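# Aim the telescope at the black dot and lock it

## Task

Turn the telescope so its front lens aims at the centre of the black dot, or very near it, then tighten the head by twisting the handle so it stays put. The telescope must remain upright, and at the finish the chart board must still be in its spot and not tipped over.

## Robot and tools

Robot: two arms, left_arm carrying a left hand and right_arm carrying a right hand. The handle on the telescope head turns one way to free the head and the other way to fix it. Nothing may leave the table, and the chart board must not be shifted or toppled.

Frame: all positions, orientations, velocities and targets use the scene frame. Its origin is at table-top height, halfway between the nominal arm bases; +z is up, +x points out over the table, and left_arm sits on the +y side. Calibrated bases: left_arm at (-0.013, +0.263, 0) m, right_arm at (+0.050, -0.365, 0) m. Image left/right does not match arm names.

Hand point: a spot fixed to the palm, 0.15 m from the wrist flange along the fingers and 0.05 m in front of the palm. Its +z runs along straight fingers, +y comes out of the palm, +x crosses the palm away from the thumb on the right hand but toward the thumb on the left hand. Straight fingertips reach about 0.06 to 0.07 m past the point. A wrist bracket on the little-finger side can strike objects, and with fingers level the wrist may hang lower than the point.

A row is 28 numbers, each in [-1, 1], always covering both arms: left_arm dx, dy, dz, rx, ry, rz; then left hand little, ring, middle, index, thumb_bend, thumb_turn, force_limit, speed; then the same 14 for right_arm. The six pose numbers are offsets, not poses: they are measured along scene axes from the arm's Hand target as it was when the action or move began, and every row in that action counts from the same start. 1.0 equals 0.6 m or 180 degrees; rx, ry, rz form a single rotation vector, turning about the Hand target position. Send six zeros to re-request the current Hand target. Orientation is clipped each step to within 32 degrees of the measured one.

Hand numbers are absolute targets. Fingers and thumb_bend: -1 straight, +1 curled. thumb_turn: -1 beside the palm, +1 opposite the fingers. force_limit maps -1..+1 to roughly 0..10 N at the fingertip (0..15 N for the two thumb motors). speed rises from near zero at -1 to full at +0.48 and stays full above that. There is no 'leave unchanged' value: resend the eight numbers last executed for that hand, or, if none were sent yet, its hand_measured six plus hand_force_limit and hand_speed. Close slowly (speed about -0.94 or less) for a gentle grip. The hand grips objects about 0.035 to 0.065 m thick, handles down to about 0.025 m.

Tools:
- execute_actions(actions, cameras): actions is a list of actions; each action is a list of up to 15 rows, one per 1/30 s step, covering 0.5 s; a short list repeats its final row. cameras lists names, ["all"] or []; images come by default only with an empty actions list.
- move(target, speed, blend, stop_force, zero, blocking, cameras): target is one 28-number row or a list of up to 15 rows, all offsets from the same starting Hand targets. speed is top path speed in m/s, 0.002 to 3.6 (default 0.25), rotation capped at twice that in rad/s; one value or one per target. blend in m rounds corners in a list (0 means stop at each). stop_force, 3 to 120 N, ends an arm's path when its wrist sensor feels that much push; unreliable when the hand rotates; leave it out when backing off a contact. zero (default true) re-zeroes before the move. blocking=false returns early and cannot combine with stop_force. Whole move capped at 10 s.
- wait(seconds 0 to 10, cameras); stop(cameras) brakes a running move.
- zoom_image(camera, region [x0, y0, x1, y1] pixels, at most 504 by 504) on cam_high, cam_low, cam_left_wrist or cam_right_wrist (each 896x504).
- show_instructions(), zero_wrist_force(arm), finished_scene(scene=1).

Results: per arm, end_effector_position (m), end_effector_quat_wxyz, velocities, Hand target (the next offsets start from here; the hand often rests a bit short of it), joint positions and torques, wrist force and torque in the hand's own axes plus the peak since last shown. hand_measured, hand_stopped_by (moving, target, force, stalled, fault) and hand_load_n list six values in motor order; loads are positive when something opens the finger. A move adds a 'move:' line: done, off_target, moving, held or fault, with limits=paced (pose clipped) or limits=held (steps withheld).

Avoid: hitting or pressing hard on anything, since the arms are stiff and aiming even slightly past firm contact can fault. A net force near 150 N or a joint torque at its limit (wrist joints 25.7 N m) halts that arm for 10 s. Keep the two arms apart; a moderate contact between them can fail the scene. Do not route paths close to an arm's own base. Motors at 85 °C brake the arm for 30 to 60 s. Fast moves overshoot and hit harder. Finish only when the aimed, locked telescope stands on its own.

Each tool is called after "Request:" as name(argument=value, ...), one argument or row to a line, values as JSON.

Reference images:

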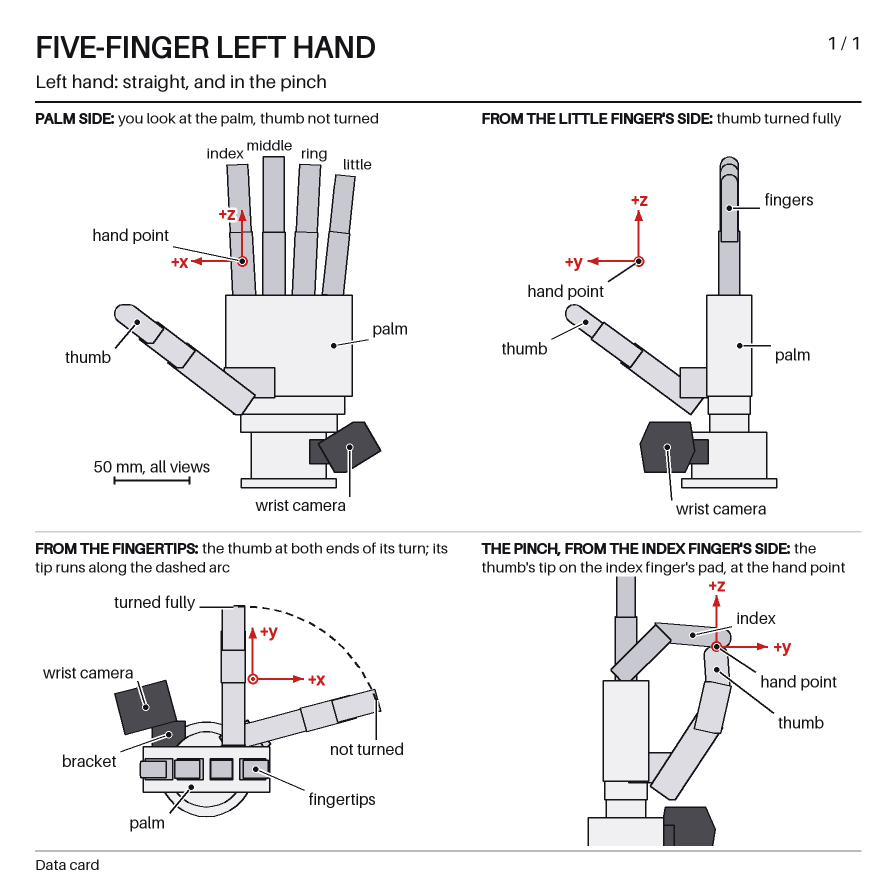

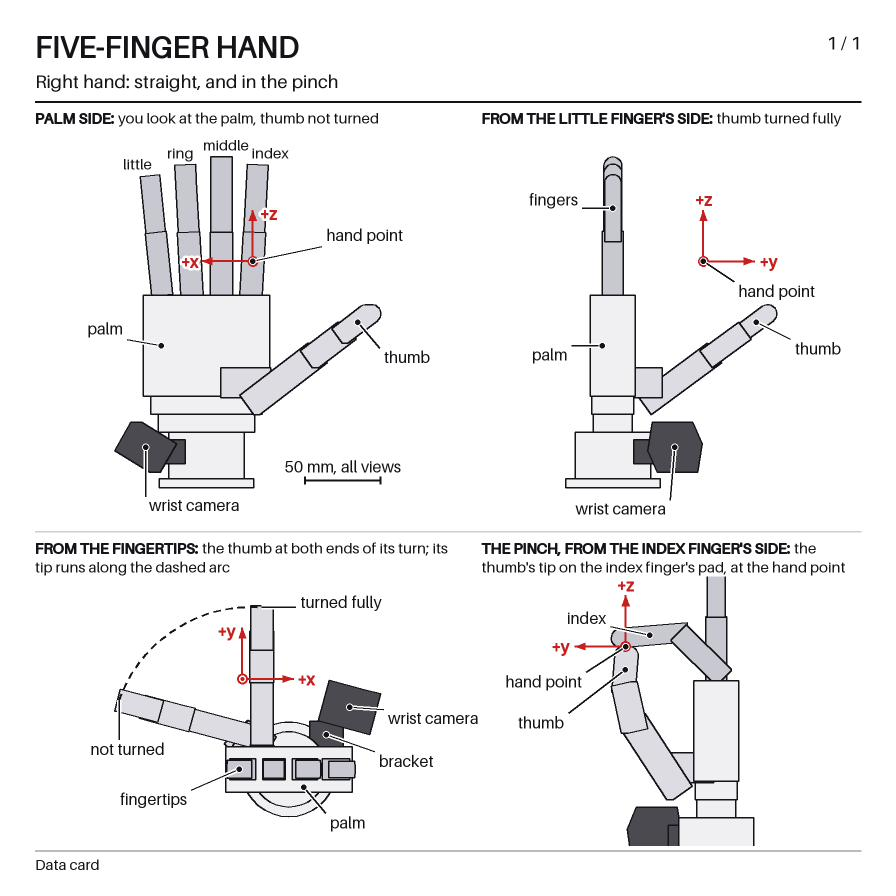

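## Session

Request:
execute_actions(
  actions=[],
)

Scene clock: 0.00 s.
left_arm: end_effector_position=(+0.2285, +0.3733, +0.1920) hand_measured=(-1.000, -1.000, -1.000, -1.000, -1.000, -1.000) hand_load_n=(+0.0, +0.0, +0.0, +0.0, +0.0, +0.0) hand_stopped_by=(target, target, target, target, target, target) hand_force_limit=0.00 hand_speed=-0.80 end_effector_quat_wxyz=(-0.235, +0.855, +0.454, -0.083) | right_arm: end_effector_position=(+0.3457, -0.7938, +0.1683) hand_measured=(-1.000, -1.000, -1.000, -1.000, -1.000, -1.000) hand_load_n=(+0.0, +0.0, +0.0, +0.0, +0.0, +0.0) hand_stopped_by=(target, target, target, target, target, target) hand_force_limit=0.00 hand_speed=-0.80 end_effector_quat_wxyz=(-0.079, -0.063, +0.769, +0.632)
Joint positions: left_arm=[3.803 -1.514 -2.046 1.885 -2.065 1.203] | right_arm=[-1.332 -0.195 0.685 2.461 1.524 -3.09]
Joint velocities: within noise
Joint torques (N m): no reading
Motor temperatures (°C): left_arm=[25 31 30 32 34 37] | right_arm=[32 27 25 34 35 33]
Wrist force (N): no reading
Wrist torque (N m): no reading
Wrist force, peak (N): no reading
Hand target: left_arm +0.2285, +0.3733, +0.1920; -0.235, +0.855, +0.454, -0.083 | right_arm +0.3457, -0.7938, +0.1683; -0.079, -0.063, +0.769, +0.632

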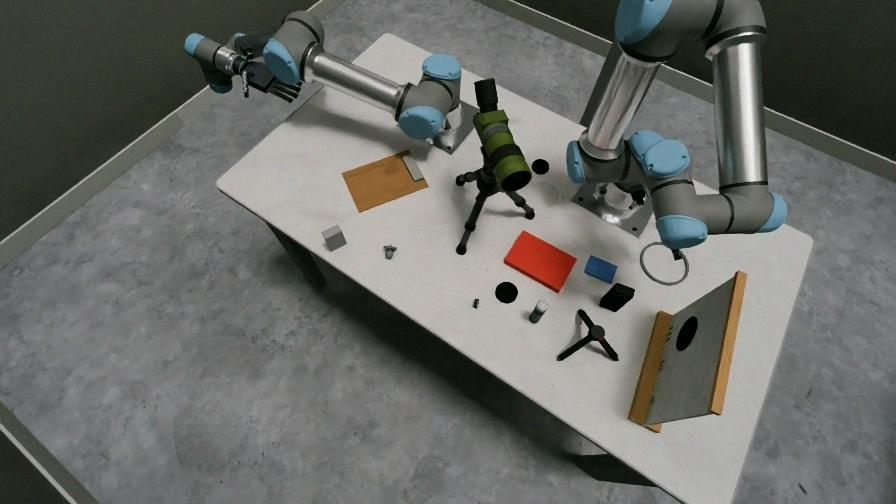

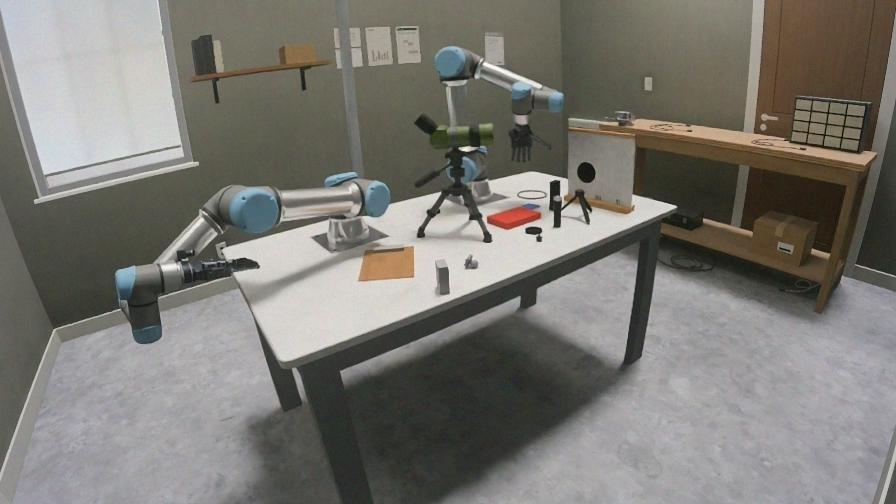

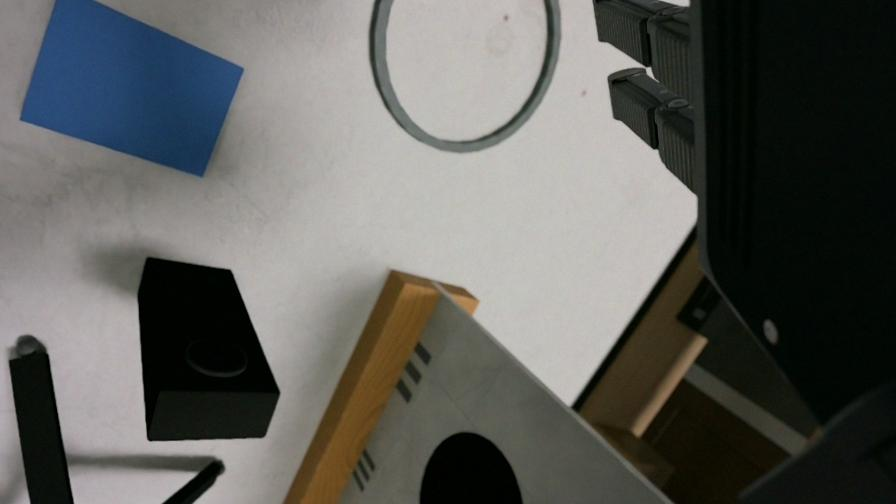

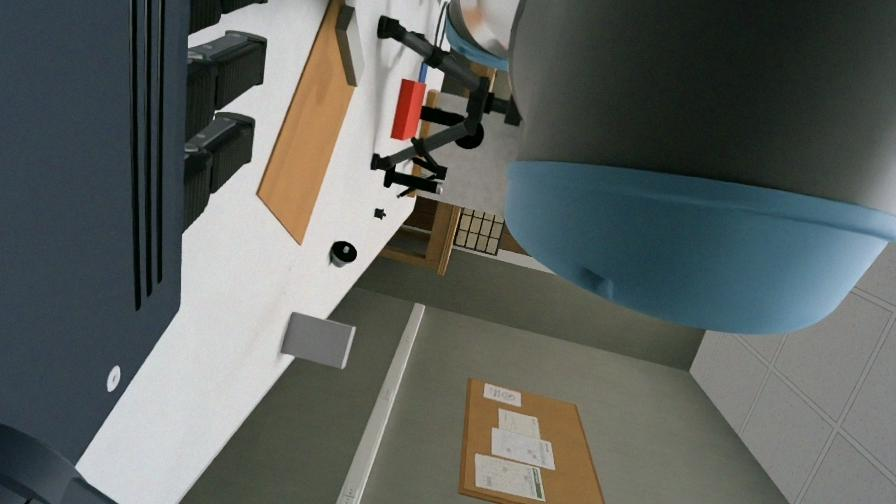

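Request:
zoom_image(
  camera="cam_high",
  region=[430, 60, 570, 270],
)

Request:
zoom_image(
  camera="cam_low",
  region=[390, 90, 530, 250],
)

Request:
zoom_image(
  camera="cam_low",
  region=[520, 100, 680, 240],
)

Request:
zoom_image(
  camera="cam_high",
  region=[560, 240, 780, 450],
)

Scaled by 2.400.

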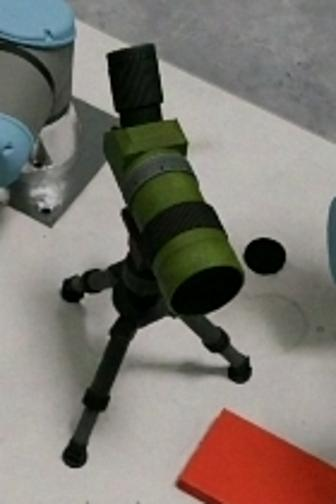

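Scaled by 3.150.

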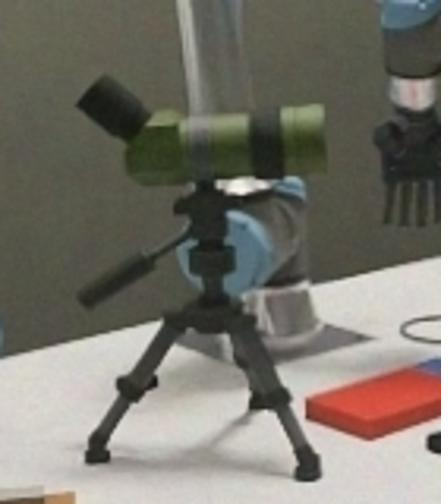

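Scaled by 3.150.

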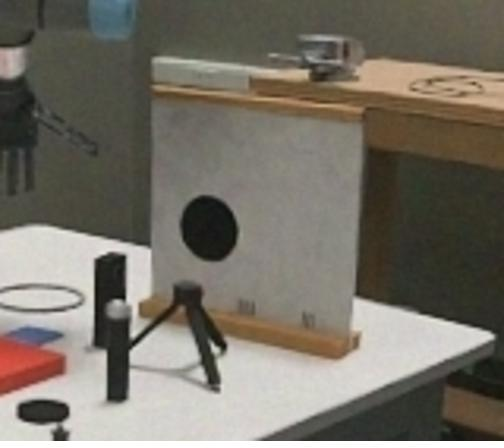

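Scaled by 2.291.

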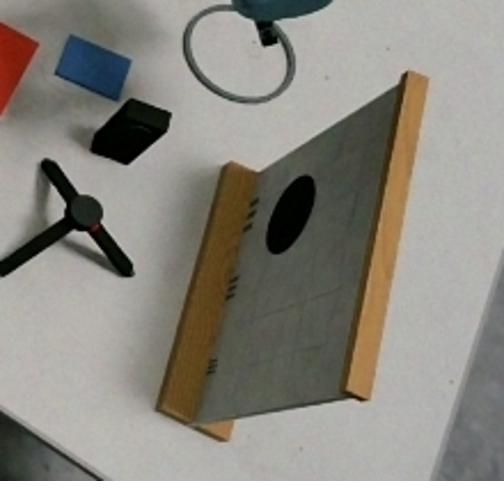

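Request:
zoom_image(
  camera="cam_right_wrist",
  region=[340, 0, 540, 220],
)

Request:
zoom_image(
  camera="cam_low",
  region=[405, 100, 465, 200],
)

Scaled by 2.291.

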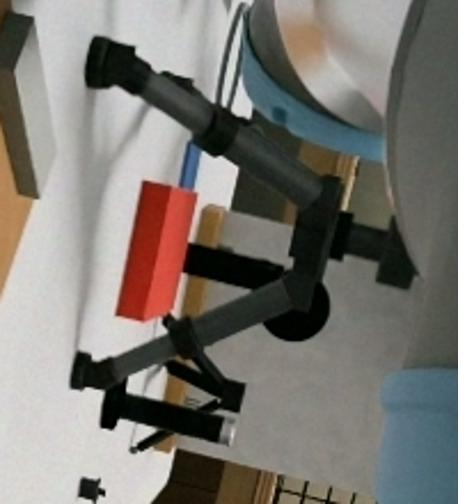

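Scaled by 5.040.

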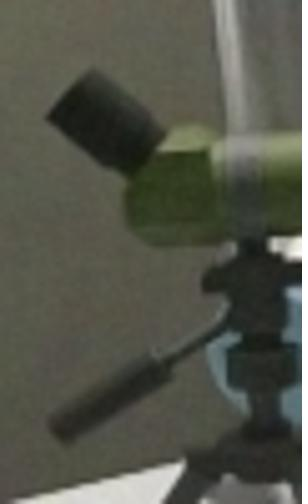

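Request:
move(
  target=[0,0,0,0,0,0,-1,-1,-1,-1,-1,-1,0,-0.8,0.34,0.24,0.386,-0.19,0.908,-0.18,-1,-1,-1,-1,-1,-1,0,-0.8],
  speed=0.4,
  cameras=["all"],
)

Scene clock: 92.33 s.
left_arm: end_effector_position=(+0.2285, +0.3733, +0.1920) hand_measured=(-1.000, -1.000, -1.000, -1.000, -1.000, -1.000) hand_load_n=(+0.0, +0.0, +0.0, +0.0, +0.0, -0.5) hand_stopped_by=(target, target, target, target, target, target) hand_force_limit=0.00 hand_speed=-0.80 end_effector_quat_wxyz=(-0.235, +0.855, +0.454, -0.083) | right_arm: end_effector_position=(+0.5498, -0.6498, +0.3998) hand_measured=(-1.000, -1.000, -1.000, -1.000, -1.000, -1.000) hand_load_n=(+0.0, +0.0, +0.0, +0.0, +0.0, +0.0) hand_stopped_by=(target, target, target, target, target, target) hand_force_limit=0.00 hand_speed=-0.80 end_effector_quat_wxyz=(-0.635, +0.761, +0.129, -0.025)
Joint positions: left_arm=[3.803 -1.514 -2.046 1.885 -2.065 1.203] | right_arm=[-0.919 -0.414 0.21 3.131 1.12 -0.035]
Joint torques (N m): left_arm=[-2.14 16.72 17.42 -2.41 -0.88 0.12] | right_arm=[-11.89 -73.11 -12.31 0.12 -0.07 1.64]
Wrist force (N): left_arm=[-0.1 -0.1 0.2] | right_arm=[1.7 -2.3 0.4]
Wrist torque (N m): left_arm=[-0.03 0.02 0.00] | right_arm=[-0.23 -0.35 -0.35]
Wrist force, peak (N): left_arm=[-0.6 -0.3 -0.2] | right_arm=[3.1 -2.2 0.4]
Hand target: left_arm +0.2285, +0.3733, +0.1920; -0.235, +0.855, +0.454, -0.083 | right_arm +0.5497, -0.6498, +0.3999; -0.635, +0.761, +0.129, -0.024
Off the commanded pose: left_arm 0.000 m, 0 deg | right_arm 0.000 m, 0 deg.
move: done
camera_calibration:
cam_right_wrist: T_world_to_cam=[[0.402991, -0.157241, -0.901595, 0.0304152], [-0.701882, -0.685307, -0.194204, 0.0167828], [-0.587333, 0.711076, -0.386537, 1.05631], [0, 0, 0, 1]] pos_world=[0.619926, -0.73483, 0.438983]

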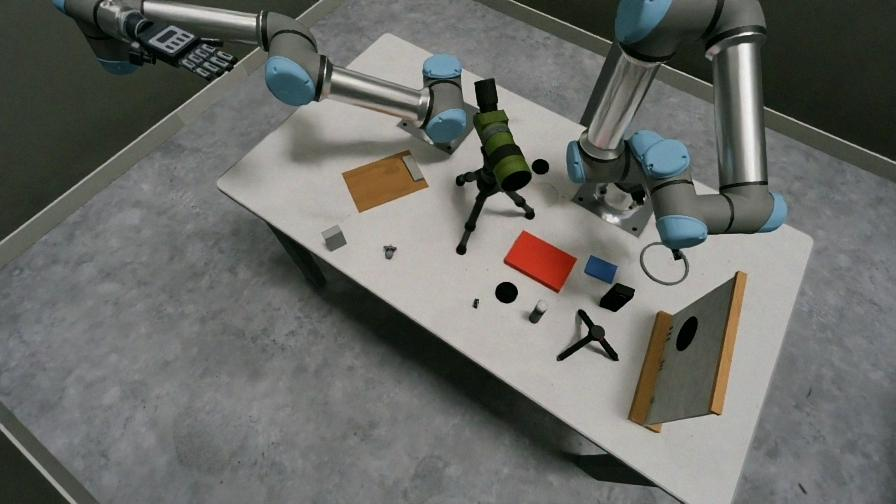

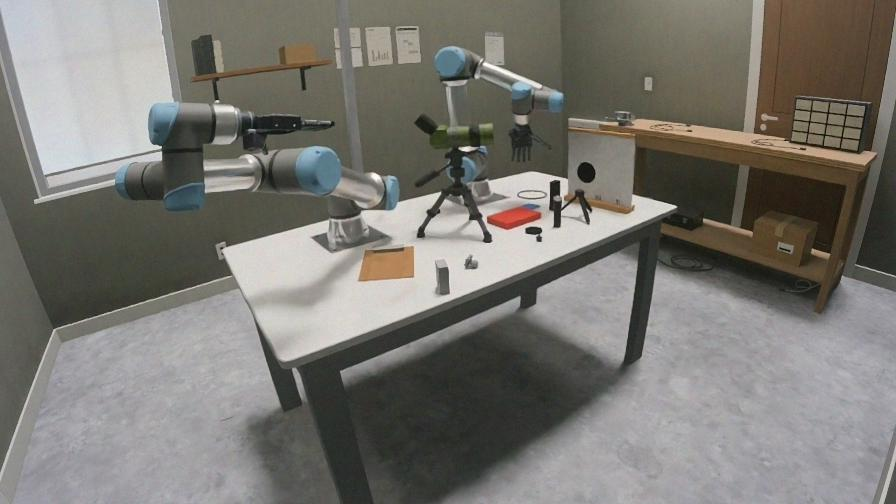

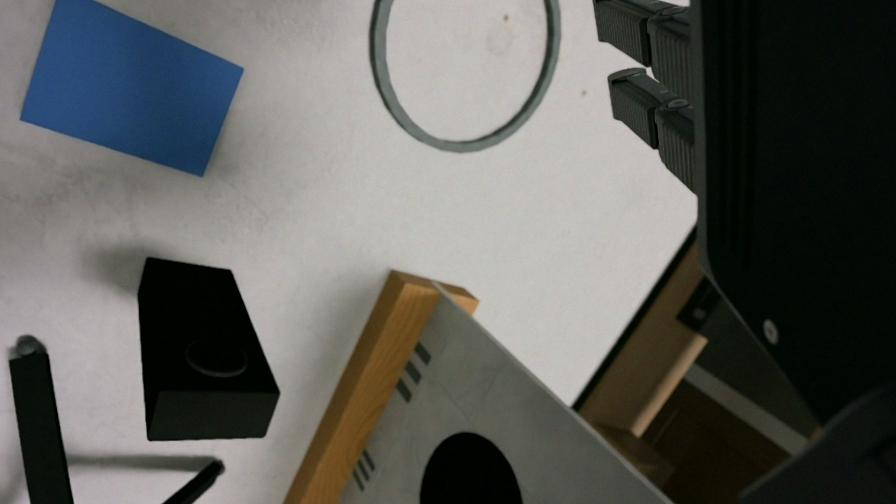

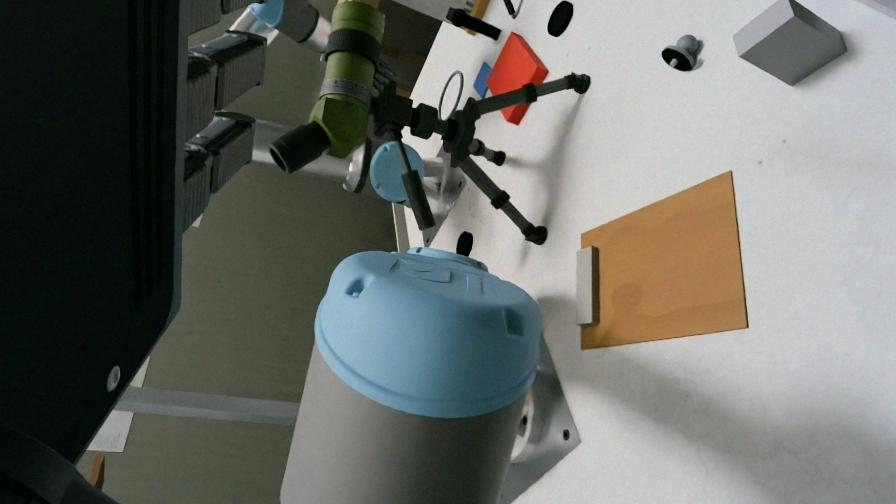

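Request:
move(
  target=[0,0,0,0,0,0,-1,-1,-1,-1,-1,-1,0,-0.8,-0.2,0.3,0.0,0,0,0,-1,-1,-1,-1,-1,-1,0,-0.8],
  speed=0.4,
  cameras=["cam_right_wrist","cam_low"],
)

Scene clock: 112.90 s.
left_arm: end_effector_position=(+0.2285, +0.3733, +0.1920) hand_measured=(-1.000, -1.000, -1.000, -1.000, -1.000, -1.000) hand_load_n=(+0.0, +0.0, +0.5, +0.0, +0.0, +0.0) hand_stopped_by=(target, target, target, target, target, target) hand_force_limit=0.00 hand_speed=-0.80 end_effector_quat_wxyz=(-0.235, +0.855, +0.454, -0.083) | right_arm: end_effector_position=(+0.4298, -0.4699, +0.3999) hand_measured=(-1.000, -1.000, -1.000, -1.000, -1.000, -1.000) hand_load_n=(+0.0, +0.0, +0.0, -0.5, +0.0, +0.0) hand_stopped_by=(target, target, target, target, target, target) hand_force_limit=0.00 hand_speed=-0.80 end_effector_quat_wxyz=(-0.635, +0.761, +0.129, -0.024)
Joint positions: left_arm=[3.803 -1.514 -2.046 1.885 -2.065 1.203] | right_arm=[-0.887 -1.102 1.437 2.589 1.089 -0.028]
Joint torques (N m): left_arm=[-3.57 16.66 17.77 -2.76 -0.73 0.3] | right_arm=[-6.04 -50.25 -12.4 1.08 2.55 0.24]
Wrist force (N): left_arm=[0.0 0.0 0.2] | right_arm=[1.5 -2.8 0.2]
Wrist torque (N m): left_arm=[-0.01 0.00 0.01] | right_arm=[-0.31 -0.31 -0.38]
Wrist force, peak (N): left_arm=[-0.7 -0.3 0.1] | right_arm=[0.8 -3.0 2.3]
Hand target: left_arm +0.2285, +0.3733, +0.1920; -0.235, +0.855, +0.454, -0.083 | right_arm +0.4297, -0.4698, +0.3999; -0.635, +0.761, +0.129, -0.024
Off the commanded pose: left_arm 0.000 m, 0 deg | right_arm 0.000 m, 0 deg.
move: done
camera_calibration:
cam_right_wrist: T_world_to_cam=[[0.402785, -0.157389, -0.901661, 0.107187], [-0.702162, -0.685054, -0.194087, 0.0560233], [-0.587139, 0.711287, -0.386442, 0.857991], [0, 0, 0, 1]] pos_world=[0.499925, -0.555029, 0.439084]
Images, in order (width x height): cam_low 896x504, cam_right_wrist 896x504.

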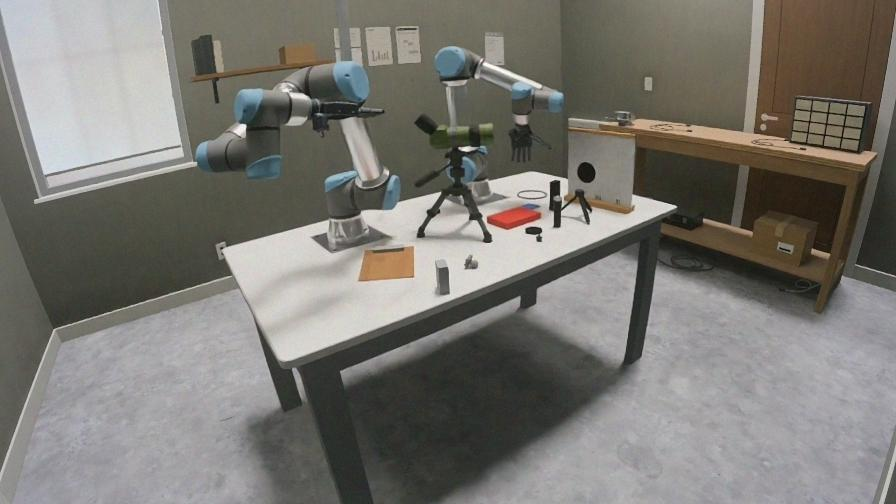

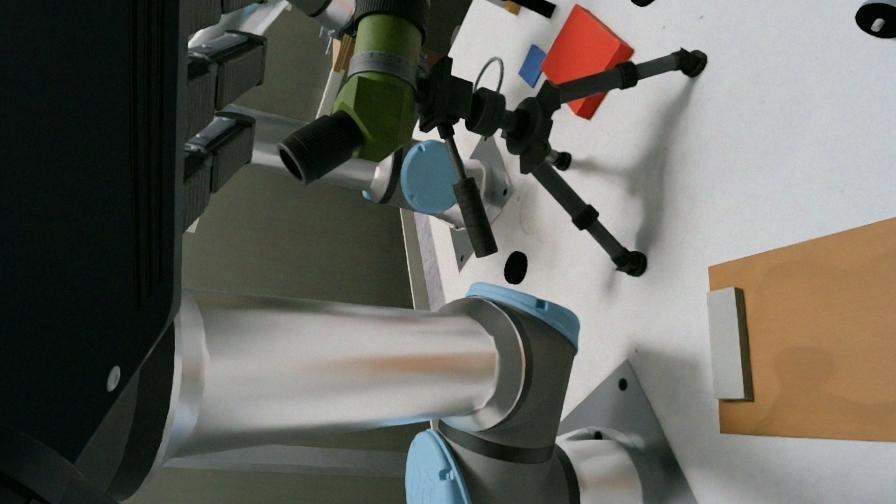

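Request:
move(
  target=[0,0,0,0,0,0,-1,-1,-1,-1,-1,-1,0,-0.8,0.2,0.583,0.0,0,0,0.278,-1,-1,-1,-1,-1,-1,0,-0.8],
  speed=0.4,
  cameras=["cam_right_wrist","cam_low"],
)

Scene clock: 127.43 s.
left_arm: end_effector_position=(+0.2285, +0.3733, +0.1920) hand_measured=(-1.000, -1.000, -1.000, -1.000, -1.000, -1.000) hand_load_n=(+0.0, -0.5, +0.0, +0.0, +0.0, +0.0) hand_stopped_by=(target, target, target, target, target, target) hand_force_limit=0.00 hand_speed=-0.80 end_effector_quat_wxyz=(-0.235, +0.855, +0.454, -0.083) | right_arm: end_effector_position=(+0.5498, -0.1201, +0.3999) hand_measured=(-1.000, -1.000, -1.000, -1.000, -1.000, -1.000) hand_load_n=(+0.0, +0.0, +0.0, +0.0, +0.0, +0.0) hand_stopped_by=(target, target, target, target, target, target) hand_force_limit=0.00 hand_speed=-0.80 end_effector_quat_wxyz=(-0.565, +0.635, +0.439, -0.291)
Joint positions: left_arm=[3.803 -1.514 -2.046 1.885 -2.065 1.203] | right_arm=[0.016 -0.602 0.576 2.945 1.06 -0.02]
Joint torques (N m): left_arm=[-1.72 16.96 17.63 -2.79 -1.15 0.34] | right_arm=[8.79 -49.19 -27.72 3.32 -2.74 -2.03]
Wrist force (N): left_arm=[-0.3 -0.1 0.3] | right_arm=[1.6 -2.5 0.3]
Wrist torque (N m): left_arm=[-0.03 0.05 -0.02] | right_arm=[-0.26 -0.32 -0.44]
Wrist force, peak (N): left_arm=[-0.7 -0.2 -0.3] | right_arm=[3.8 -2.1 1.0]
Hand target: left_arm +0.2285, +0.3733, +0.1920; -0.235, +0.855, +0.454, -0.083 | right_arm +0.5497, -0.1200, +0.3999; -0.565, +0.635, +0.439, -0.291
Off the commanded pose: left_arm 0.000 m, 0 deg | right_arm 0.000 m, 0 deg.
move: done
camera_calibration:
cam_right_wrist: T_world_to_cam=[[0.379742, 0.20745, -0.901532, 0.170431], [0.0740744, -0.978222, -0.193895, -0.0821897], [-0.922122, 0.00684986, -0.386839, 0.77932], [0, 0, 0, 1]] pos_world=[0.659996, -0.121094, 0.439184]
Images, in order (width x height): cam_low 896x504, cam_right_wrist 896x504.

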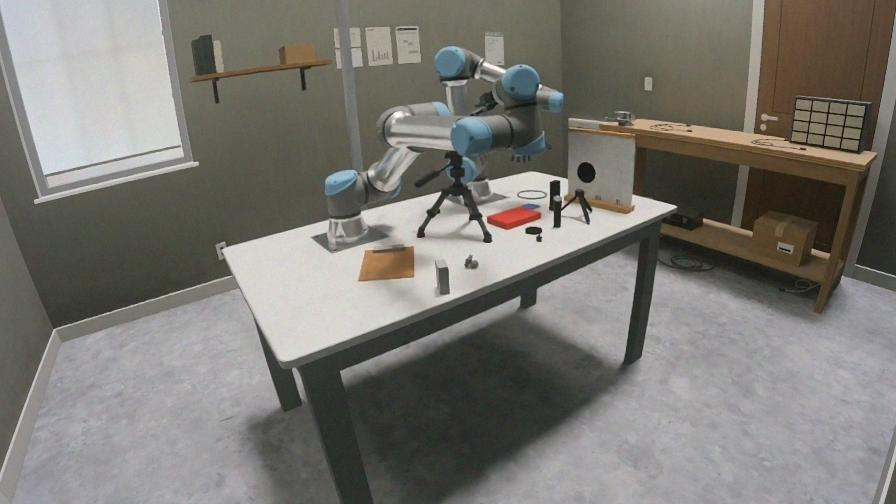

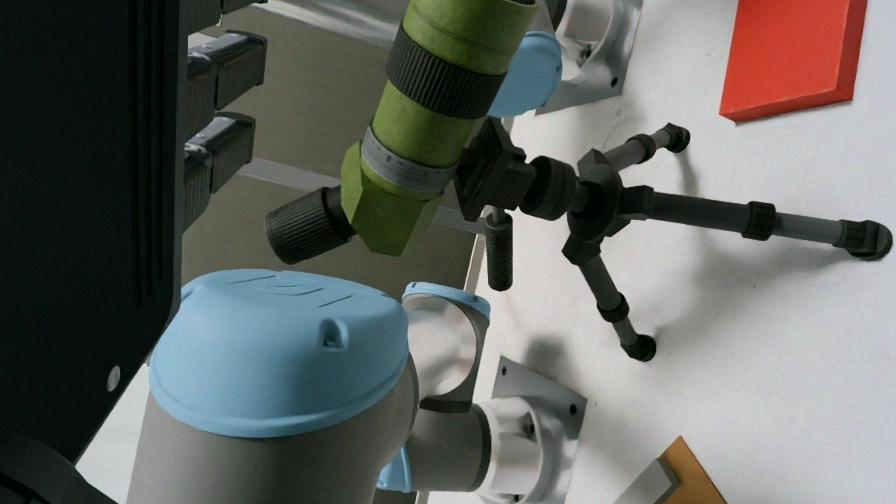

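Request:
move(
  target=[0,0,0,0,0,0,-1,-1,-1,-1,-1,-1,0,-0.8,-0.129,-0.372,0.1,0,0,-0.417,-1,-1,-1,-1,-1,-1,0,-0.8],
  speed=0.5,
  cameras=["cam_right_wrist"],
)

Scene clock: 158.33 s.
left_arm: end_effector_position=(+0.2285, +0.3733, +0.1920) hand_measured=(-1.000, -1.000, -1.000, -1.000, -1.000, -1.000) hand_load_n=(+0.0, +0.0, +0.0, +0.0, +0.0, +0.0) hand_stopped_by=(target, target, target, target, target, target) hand_force_limit=0.00 hand_speed=-0.80 end_effector_quat_wxyz=(-0.235, +0.855, +0.454, -0.083) | right_arm: end_effector_position=(+0.4724, -0.3431, +0.4599) hand_measured=(-1.000, -1.000, -1.000, -1.000, -1.000, -1.000) hand_load_n=(+0.0, +0.0, +0.0, +0.0, +0.0, +0.0) hand_stopped_by=(target, target, target, target, target, target) hand_force_limit=0.00 hand_speed=-0.80 end_effector_quat_wxyz=(-0.625, +0.771, -0.039, +0.114)
Joint positions: left_arm=[3.803 -1.514 -2.046 1.885 -2.065 1.203] | right_arm=[-0.813 -1.383 1.649 2.527 0.597 0.162]
Joint torques (N m): left_arm=[-1.85 16.27 15.95 -2.73 -1.32 0.41] | right_arm=[-9.34 -21.38 -17.13 3.85 1.76 -1.77]
Wrist force (N): left_arm=[-0.4 0.2 0.1] | right_arm=[1.4 -2.5 0.6]
Wrist torque (N m): left_arm=[0.02 0.06 -0.02] | right_arm=[-0.28 -0.28 -0.42]
Wrist force, peak (N): left_arm=[-0.6 -0.1 0.3] | right_arm=[2.8 -2.0 0.3]
Hand target: left_arm +0.2285, +0.3733, +0.1920; -0.235, +0.855, +0.454, -0.083 | right_arm +0.4723, -0.3432, +0.4599; -0.625, +0.771, -0.039, +0.114
Off the commanded pose: left_arm 0.000 m, 0 deg | right_arm 0.000 m, 0 deg.
move: done
camera_calibration:
cam_right_wrist: T_world_to_cam=[[0.298496, -0.3133, -0.901523, 0.159882], [-0.925938, -0.324065, -0.19396, 0.413854], [-0.231384, 0.89265, -0.386829, 0.710329], [0, 0, 0, 1]] pos_world=[0.499838, -0.449868, 0.499184]
Images, in order (width x height): cam_right_wrist 896x504.

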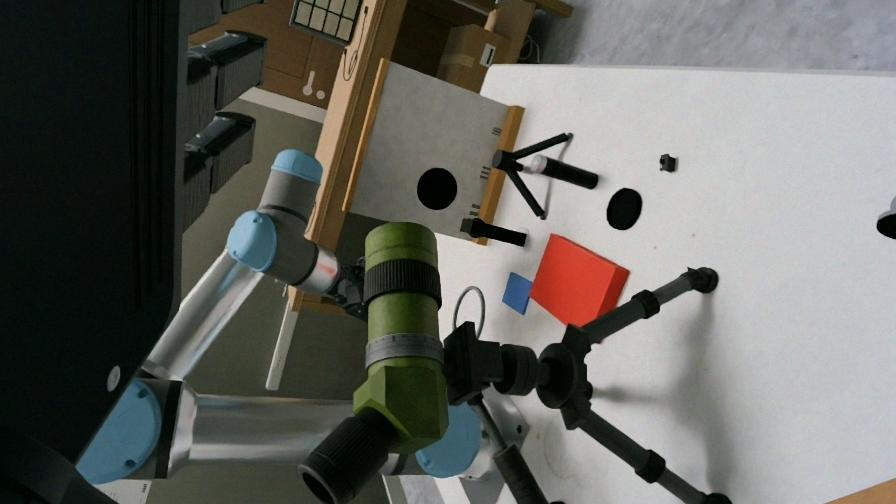

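Request:
zoom_image(
  camera="cam_right_wrist",
  region=[340, 210, 620, 504],
)

Scaled by 1.714.

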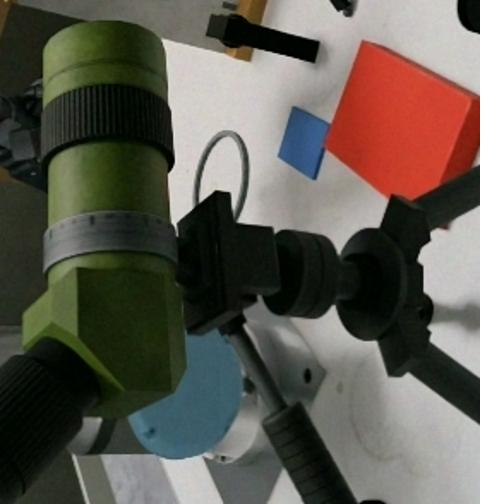

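Request:
move(
  target=[-0.059,-0.289,0.263,0,0.193,0.953,-1,-1,-1,-1,-1,-1,0,-0.8,0,0,0,0,0,0,-1,-1,-1,-1,-1,-1,0,-0.8],
  speed=0.4,
  cameras=["cam_left_wrist","cam_low","cam_high"],
)

Scene clock: 214.13 s.
left_arm: end_effector_position=(+0.1931, +0.1999, +0.3498) hand_measured=(-1.000, -1.000, -1.000, -1.000, -1.000, -1.000) hand_load_n=(+0.0, -0.5, +0.0, +0.0, +0.0, -0.5) hand_stopped_by=(target, target, target, target, target, target) hand_force_limit=0.00 hand_speed=-0.80 end_effector_quat_wxyz=(-0.019, -0.424, +0.811, -0.404) | right_arm: end_effector_position=(+0.4724, -0.3432, +0.4599) hand_measured=(-1.000, -1.000, -1.000, -1.000, -1.000, -1.000) hand_load_n=(+0.0, +0.0, +0.0, +0.0, +0.0, +0.0) hand_stopped_by=(target, target, target, target, target, target) hand_force_limit=0.00 hand_speed=-0.80 end_effector_quat_wxyz=(-0.625, +0.771, -0.039, +0.114)
Joint positions: left_arm=[4.335 -1.258 -2.09 1.145 -0.989 -1.172] | right_arm=[-0.813 -1.383 1.649 2.527 0.597 0.162]
Joint torques (N m): left_arm=[3.6 12.68 32.92 -0.56 -1.23 -1.07] | right_arm=[-11.67 -31.42 -12.17 3.48 -1.75 -0.71]
Wrist force (N): left_arm=[-0.5 0.6 0.3] | right_arm=[1.7 -2.3 0.1]
Wrist torque (N m): left_arm=[0.04 0.02 -0.15] | right_arm=[-0.22 -0.32 -0.40]
Wrist force, peak (N): left_arm=[-0.7 0.7 0.0] | right_arm=[1.8 -2.7 0.5]
Hand target: left_arm +0.1931, +0.1999, +0.3498; -0.019, -0.424, +0.811, -0.403 | right_arm +0.4723, -0.3432, +0.4599; -0.625, +0.771, -0.039, +0.114
Off the commanded pose: left_arm 0.000 m, 0 deg | right_arm 0.000 m, 0 deg.
move: done
camera_calibration:
cam_left_wrist: T_world_to_cam=[[0.48448, -0.46418, 0.741495, -0.258009], [-0.857226, -0.0828488, 0.508232, 0.000111701], [-0.17448, -0.881857, -0.438046, 0.475437], [0, 0, 0, 1]] pos_world=[0.20805, 0.299515, 0.399519]
Images, in order (width x height): cam_high 896x504, cam_low 896x504, cam_left_wrist 896x504.

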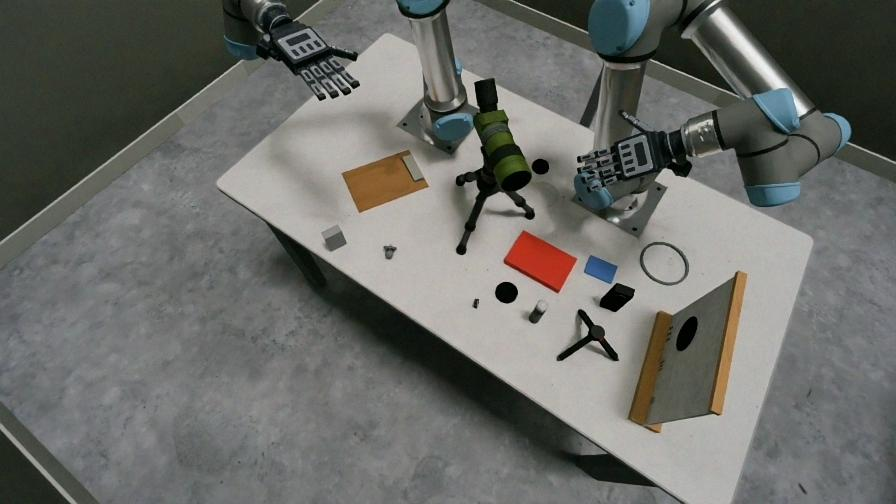

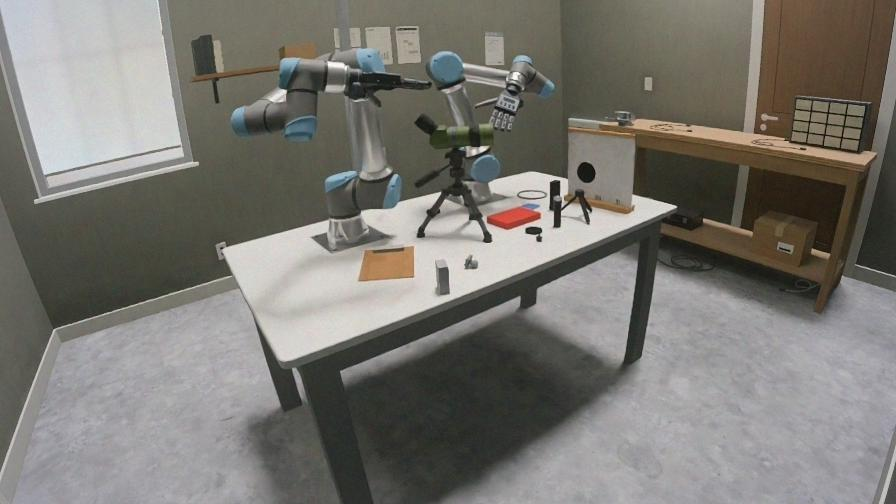

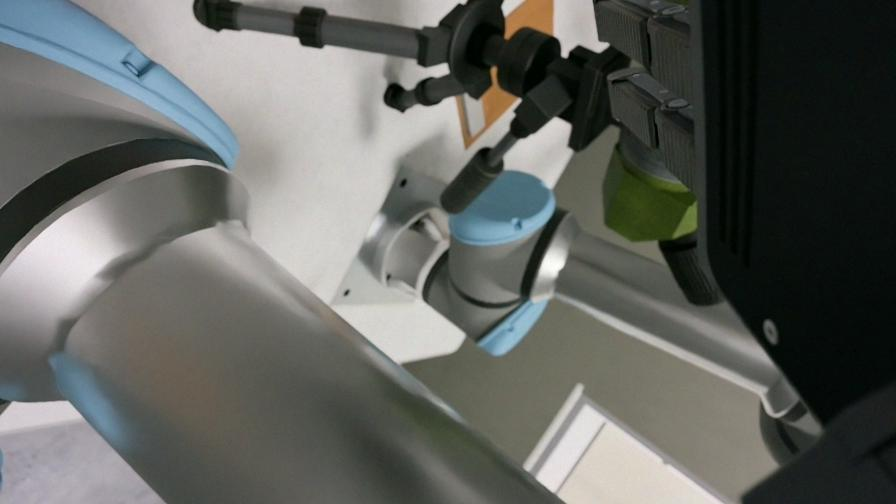

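Request:
move(
  target=[0,0,0,0,0,0,-1,-1,-1,-1,-1,-1,0,-0.8,-0.204,0.039,-0.166,-0.1445,0.7615,-0.1715,-1,-1,-1,-1,-1,1,0,0],
  speed=0.4,
  cameras=["cam_left_wrist","cam_low","cam_right_wrist"],
)

Scene clock: 254.57 s.
left_arm: end_effector_position=(+0.1931, +0.1999, +0.3498) hand_measured=(-1.000, -1.000, -1.000, -1.000, -1.000, -1.000) hand_load_n=(+0.0, +0.0, +0.0, +0.0, +0.0, -0.5) hand_stopped_by=(target, target, target, target, target, target) hand_force_limit=0.00 hand_speed=-0.80 end_effector_quat_wxyz=(-0.019, -0.424, +0.811, -0.403) | right_arm: end_effector_position=(+0.3500, -0.3199, +0.3602) hand_measured=(-1.000, -1.000, -1.000, -1.000, -1.000, +1.000) hand_load_n=(-0.5, +0.0, +0.0, +0.0, +0.0, -0.5) hand_stopped_by=(target, target, target, target, target, target) hand_force_limit=0.00 hand_speed=0.00 end_effector_quat_wxyz=(+0.008, -0.449, +0.719, +0.530)
Joint positions: left_arm=[4.335 -1.258 -2.09 1.145 -0.989 -1.172] | right_arm=[-0.672 -1.143 1.764 2.039 1.24 2.737]
Joint torques (N m): left_arm=[-4.14 10.04 31.79 -0.51 -0.88 -1] | right_arm=[12.49 -48.06 -13.5 3.94 -2.51 1.59]
Wrist force (N): left_arm=[-0.5 0.4 0.1] | right_arm=[-0.4 0.1 -0.6]
Wrist torque (N m): left_arm=[0.02 0.03 -0.13] | right_arm=[0.06 0.06 -0.07]
Wrist force, peak (N): left_arm=[-1.1 0.6 0.0] | right_arm=[1.7 -2.7 0.6]
Hand target: left_arm +0.1931, +0.1999, +0.3498; -0.019, -0.424, +0.811, -0.403 | right_arm +0.3499, -0.3198, +0.3603; +0.007, -0.449, +0.719, +0.530
Off the commanded pose: left_arm 0.000 m, 0 deg | right_arm 0.000 m, 0 deg.
move: done
camera_calibration:
cam_left_wrist: T_world_to_cam=[[0.484664, -0.464247, 0.741334, -0.257962], [-0.857161, -0.0832076, 0.508282, 0.000185761], [-0.174284, -0.881789, -0.438262, 0.475463], [0, 0, 0, 1]] pos_world=[0.20805, 0.299515, 0.399519]
cam_right_wrist: T_world_to_cam=[[-0.748379, -0.164092, 0.642653, -0.0283448], [0.616629, 0.184793, 0.765258, -0.433911], [-0.24433, 0.968982, -0.0371115, 0.525651], [0, 0, 0, 1]] pos_world=[0.374782, -0.433813, 0.369777]
Images, in order (width x height): cam_low 896x504, cam_left_wrist 896x504, cam_right_wrist 896x504.

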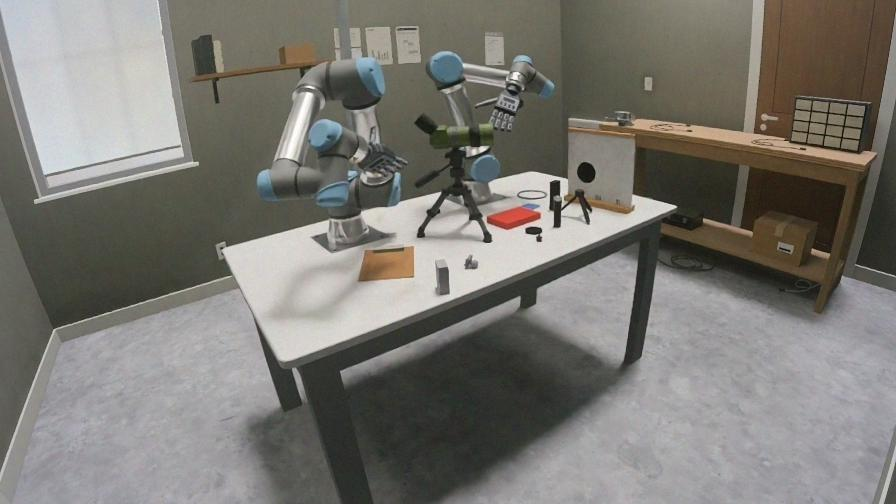

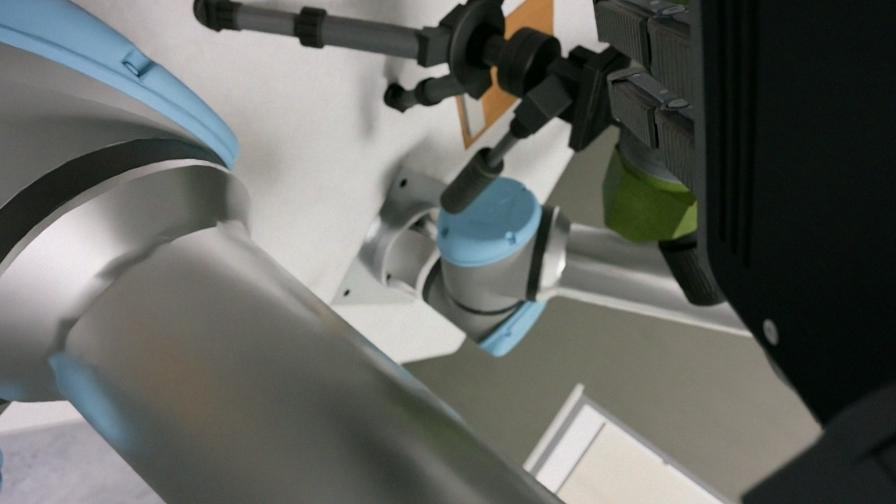

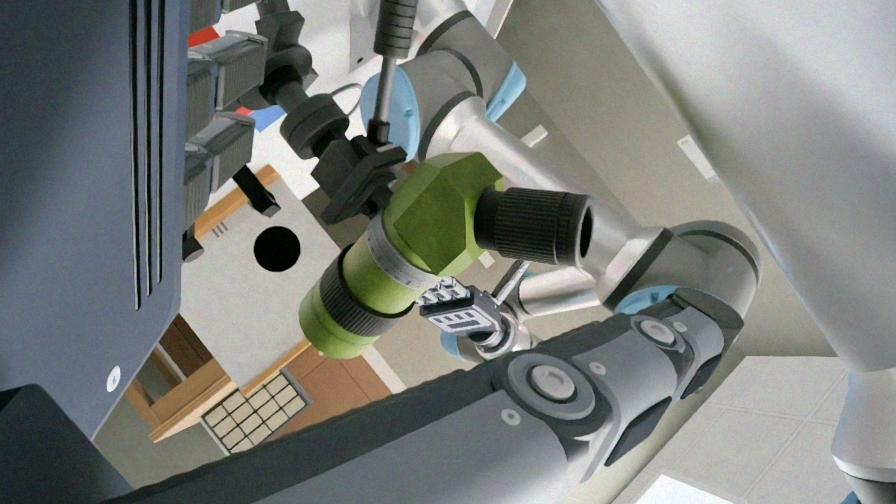

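Request:
move(
  target=[0,0,0,0,0,0,-1,-1,-1,-1,-1,-1,0,-0.8,-0.175,0.24,-0.12,-0.0303,-0.025,-0.0118,-1,-1,-1,-1,-1,1,0,0],
  speed=0.25,
  cameras=["cam_left_wrist","cam_low","cam_right_wrist","cam_high"],
)

Scene clock: 295.87 s.
left_arm: end_effector_position=(+0.1931, +0.1999, +0.3498) hand_measured=(-1.000, -1.000, -1.000, -1.000, -1.000, -1.000) hand_load_n=(+0.0, +0.0, +0.0, +0.0, +0.0, +0.0) hand_stopped_by=(target, target, target, target, target, target) hand_force_limit=0.00 hand_speed=-0.80 end_effector_quat_wxyz=(-0.019, -0.424, +0.811, -0.403) | right_arm: end_effector_position=(+0.2450, -0.1758, +0.2883) hand_measured=(-1.000, -1.000, -1.000, -1.000, -1.000, +1.000) hand_load_n=(+0.0, +0.0, +0.0, +0.0, +0.0, +0.0) hand_stopped_by=(target, target, target, target, target, target) hand_force_limit=0.00 hand_speed=0.00 end_effector_quat_wxyz=(+0.024, -0.456, +0.751, +0.477)
Joint positions: left_arm=[4.335 -1.258 -2.09 1.145 -0.989 -1.172] | right_arm=[-0.519 -1.364 2.195 1.655 1.099 2.882]
Joint torques (N m): left_arm=[-6.82 6.7 31.66 -0.58 -0.19 -1.4] | right_arm=[-5.66 -20.26 -5.25 1.31 1.62 -0.53]
Wrist force (N): left_arm=[-0.5 0.4 0.1] | right_arm=[-0.2 -0.5 -0.3]
Wrist torque (N m): left_arm=[0.03 0.04 -0.14] | right_arm=[-0.03 0.03 -0.06]
Wrist force, peak (N): left_arm=[-0.9 0.7 0.2] | right_arm=[-0.7 -0.8 -2.4]
Hand target: left_arm +0.1931, +0.1999, +0.3498; -0.019, -0.424, +0.811, -0.403 | right_arm +0.2449, -0.1758, +0.2883; +0.024, -0.456, +0.751, +0.477
Off the commanded pose: left_arm 0.000 m, 0 deg | right_arm 0.000 m, 0 deg.
move: done
camera_calibration:
cam_left_wrist: T_world_to_cam=[[0.484664, -0.464247, 0.741334, -0.257962], [-0.857161, -0.0832076, 0.508282, 0.000185761], [-0.174284, -0.881789, -0.438262, 0.475463], [0, 0, 0, 1]] pos_world=[0.20805, 0.299515, 0.399519]
cam_right_wrist: T_world_to_cam=[[-0.801289, -0.076467, 0.593371, 0.00547587], [0.563416, 0.237165, 0.791401, -0.326031], [-0.201243, 0.968455, -0.146955, 0.378811], [0, 0, 0, 1]] pos_world=[0.264312, -0.28912, 0.31044]

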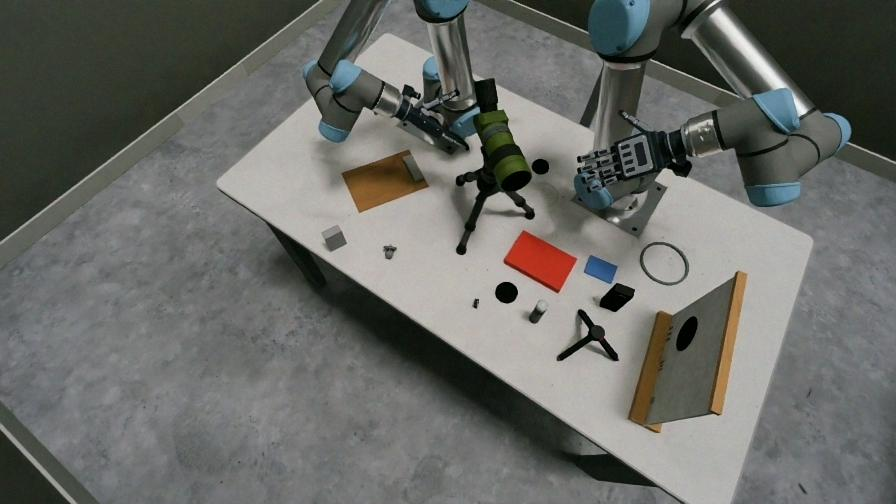

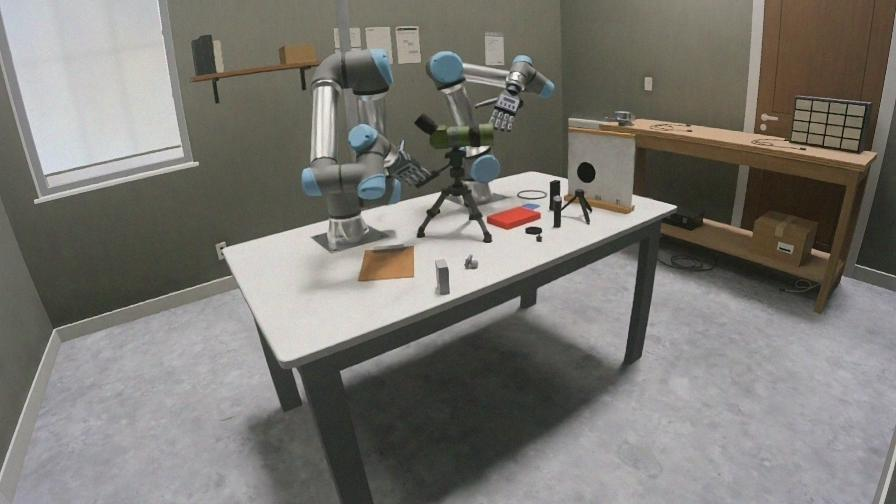

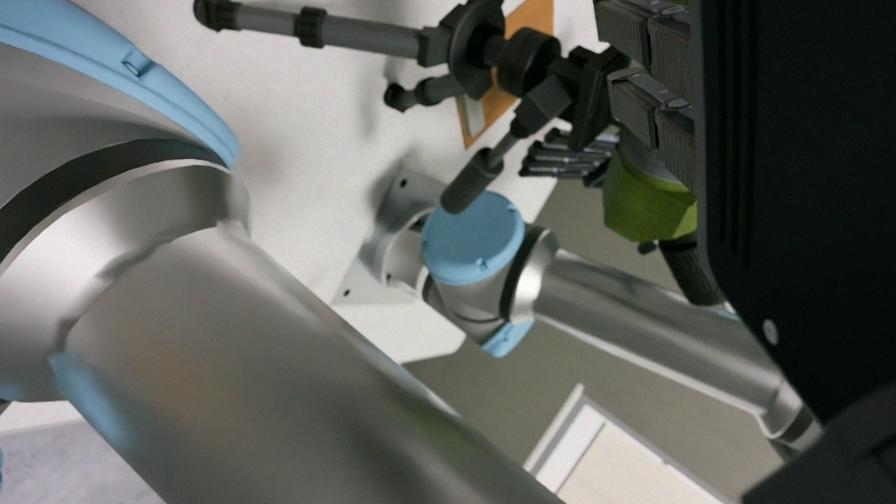

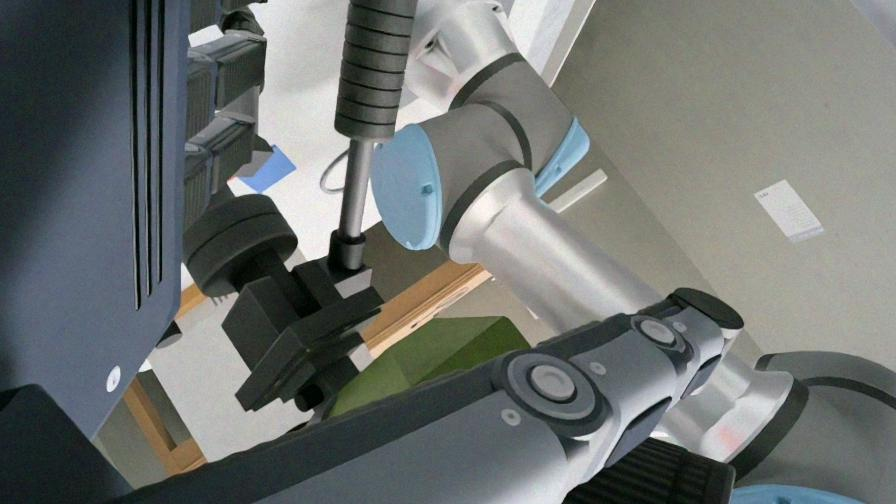

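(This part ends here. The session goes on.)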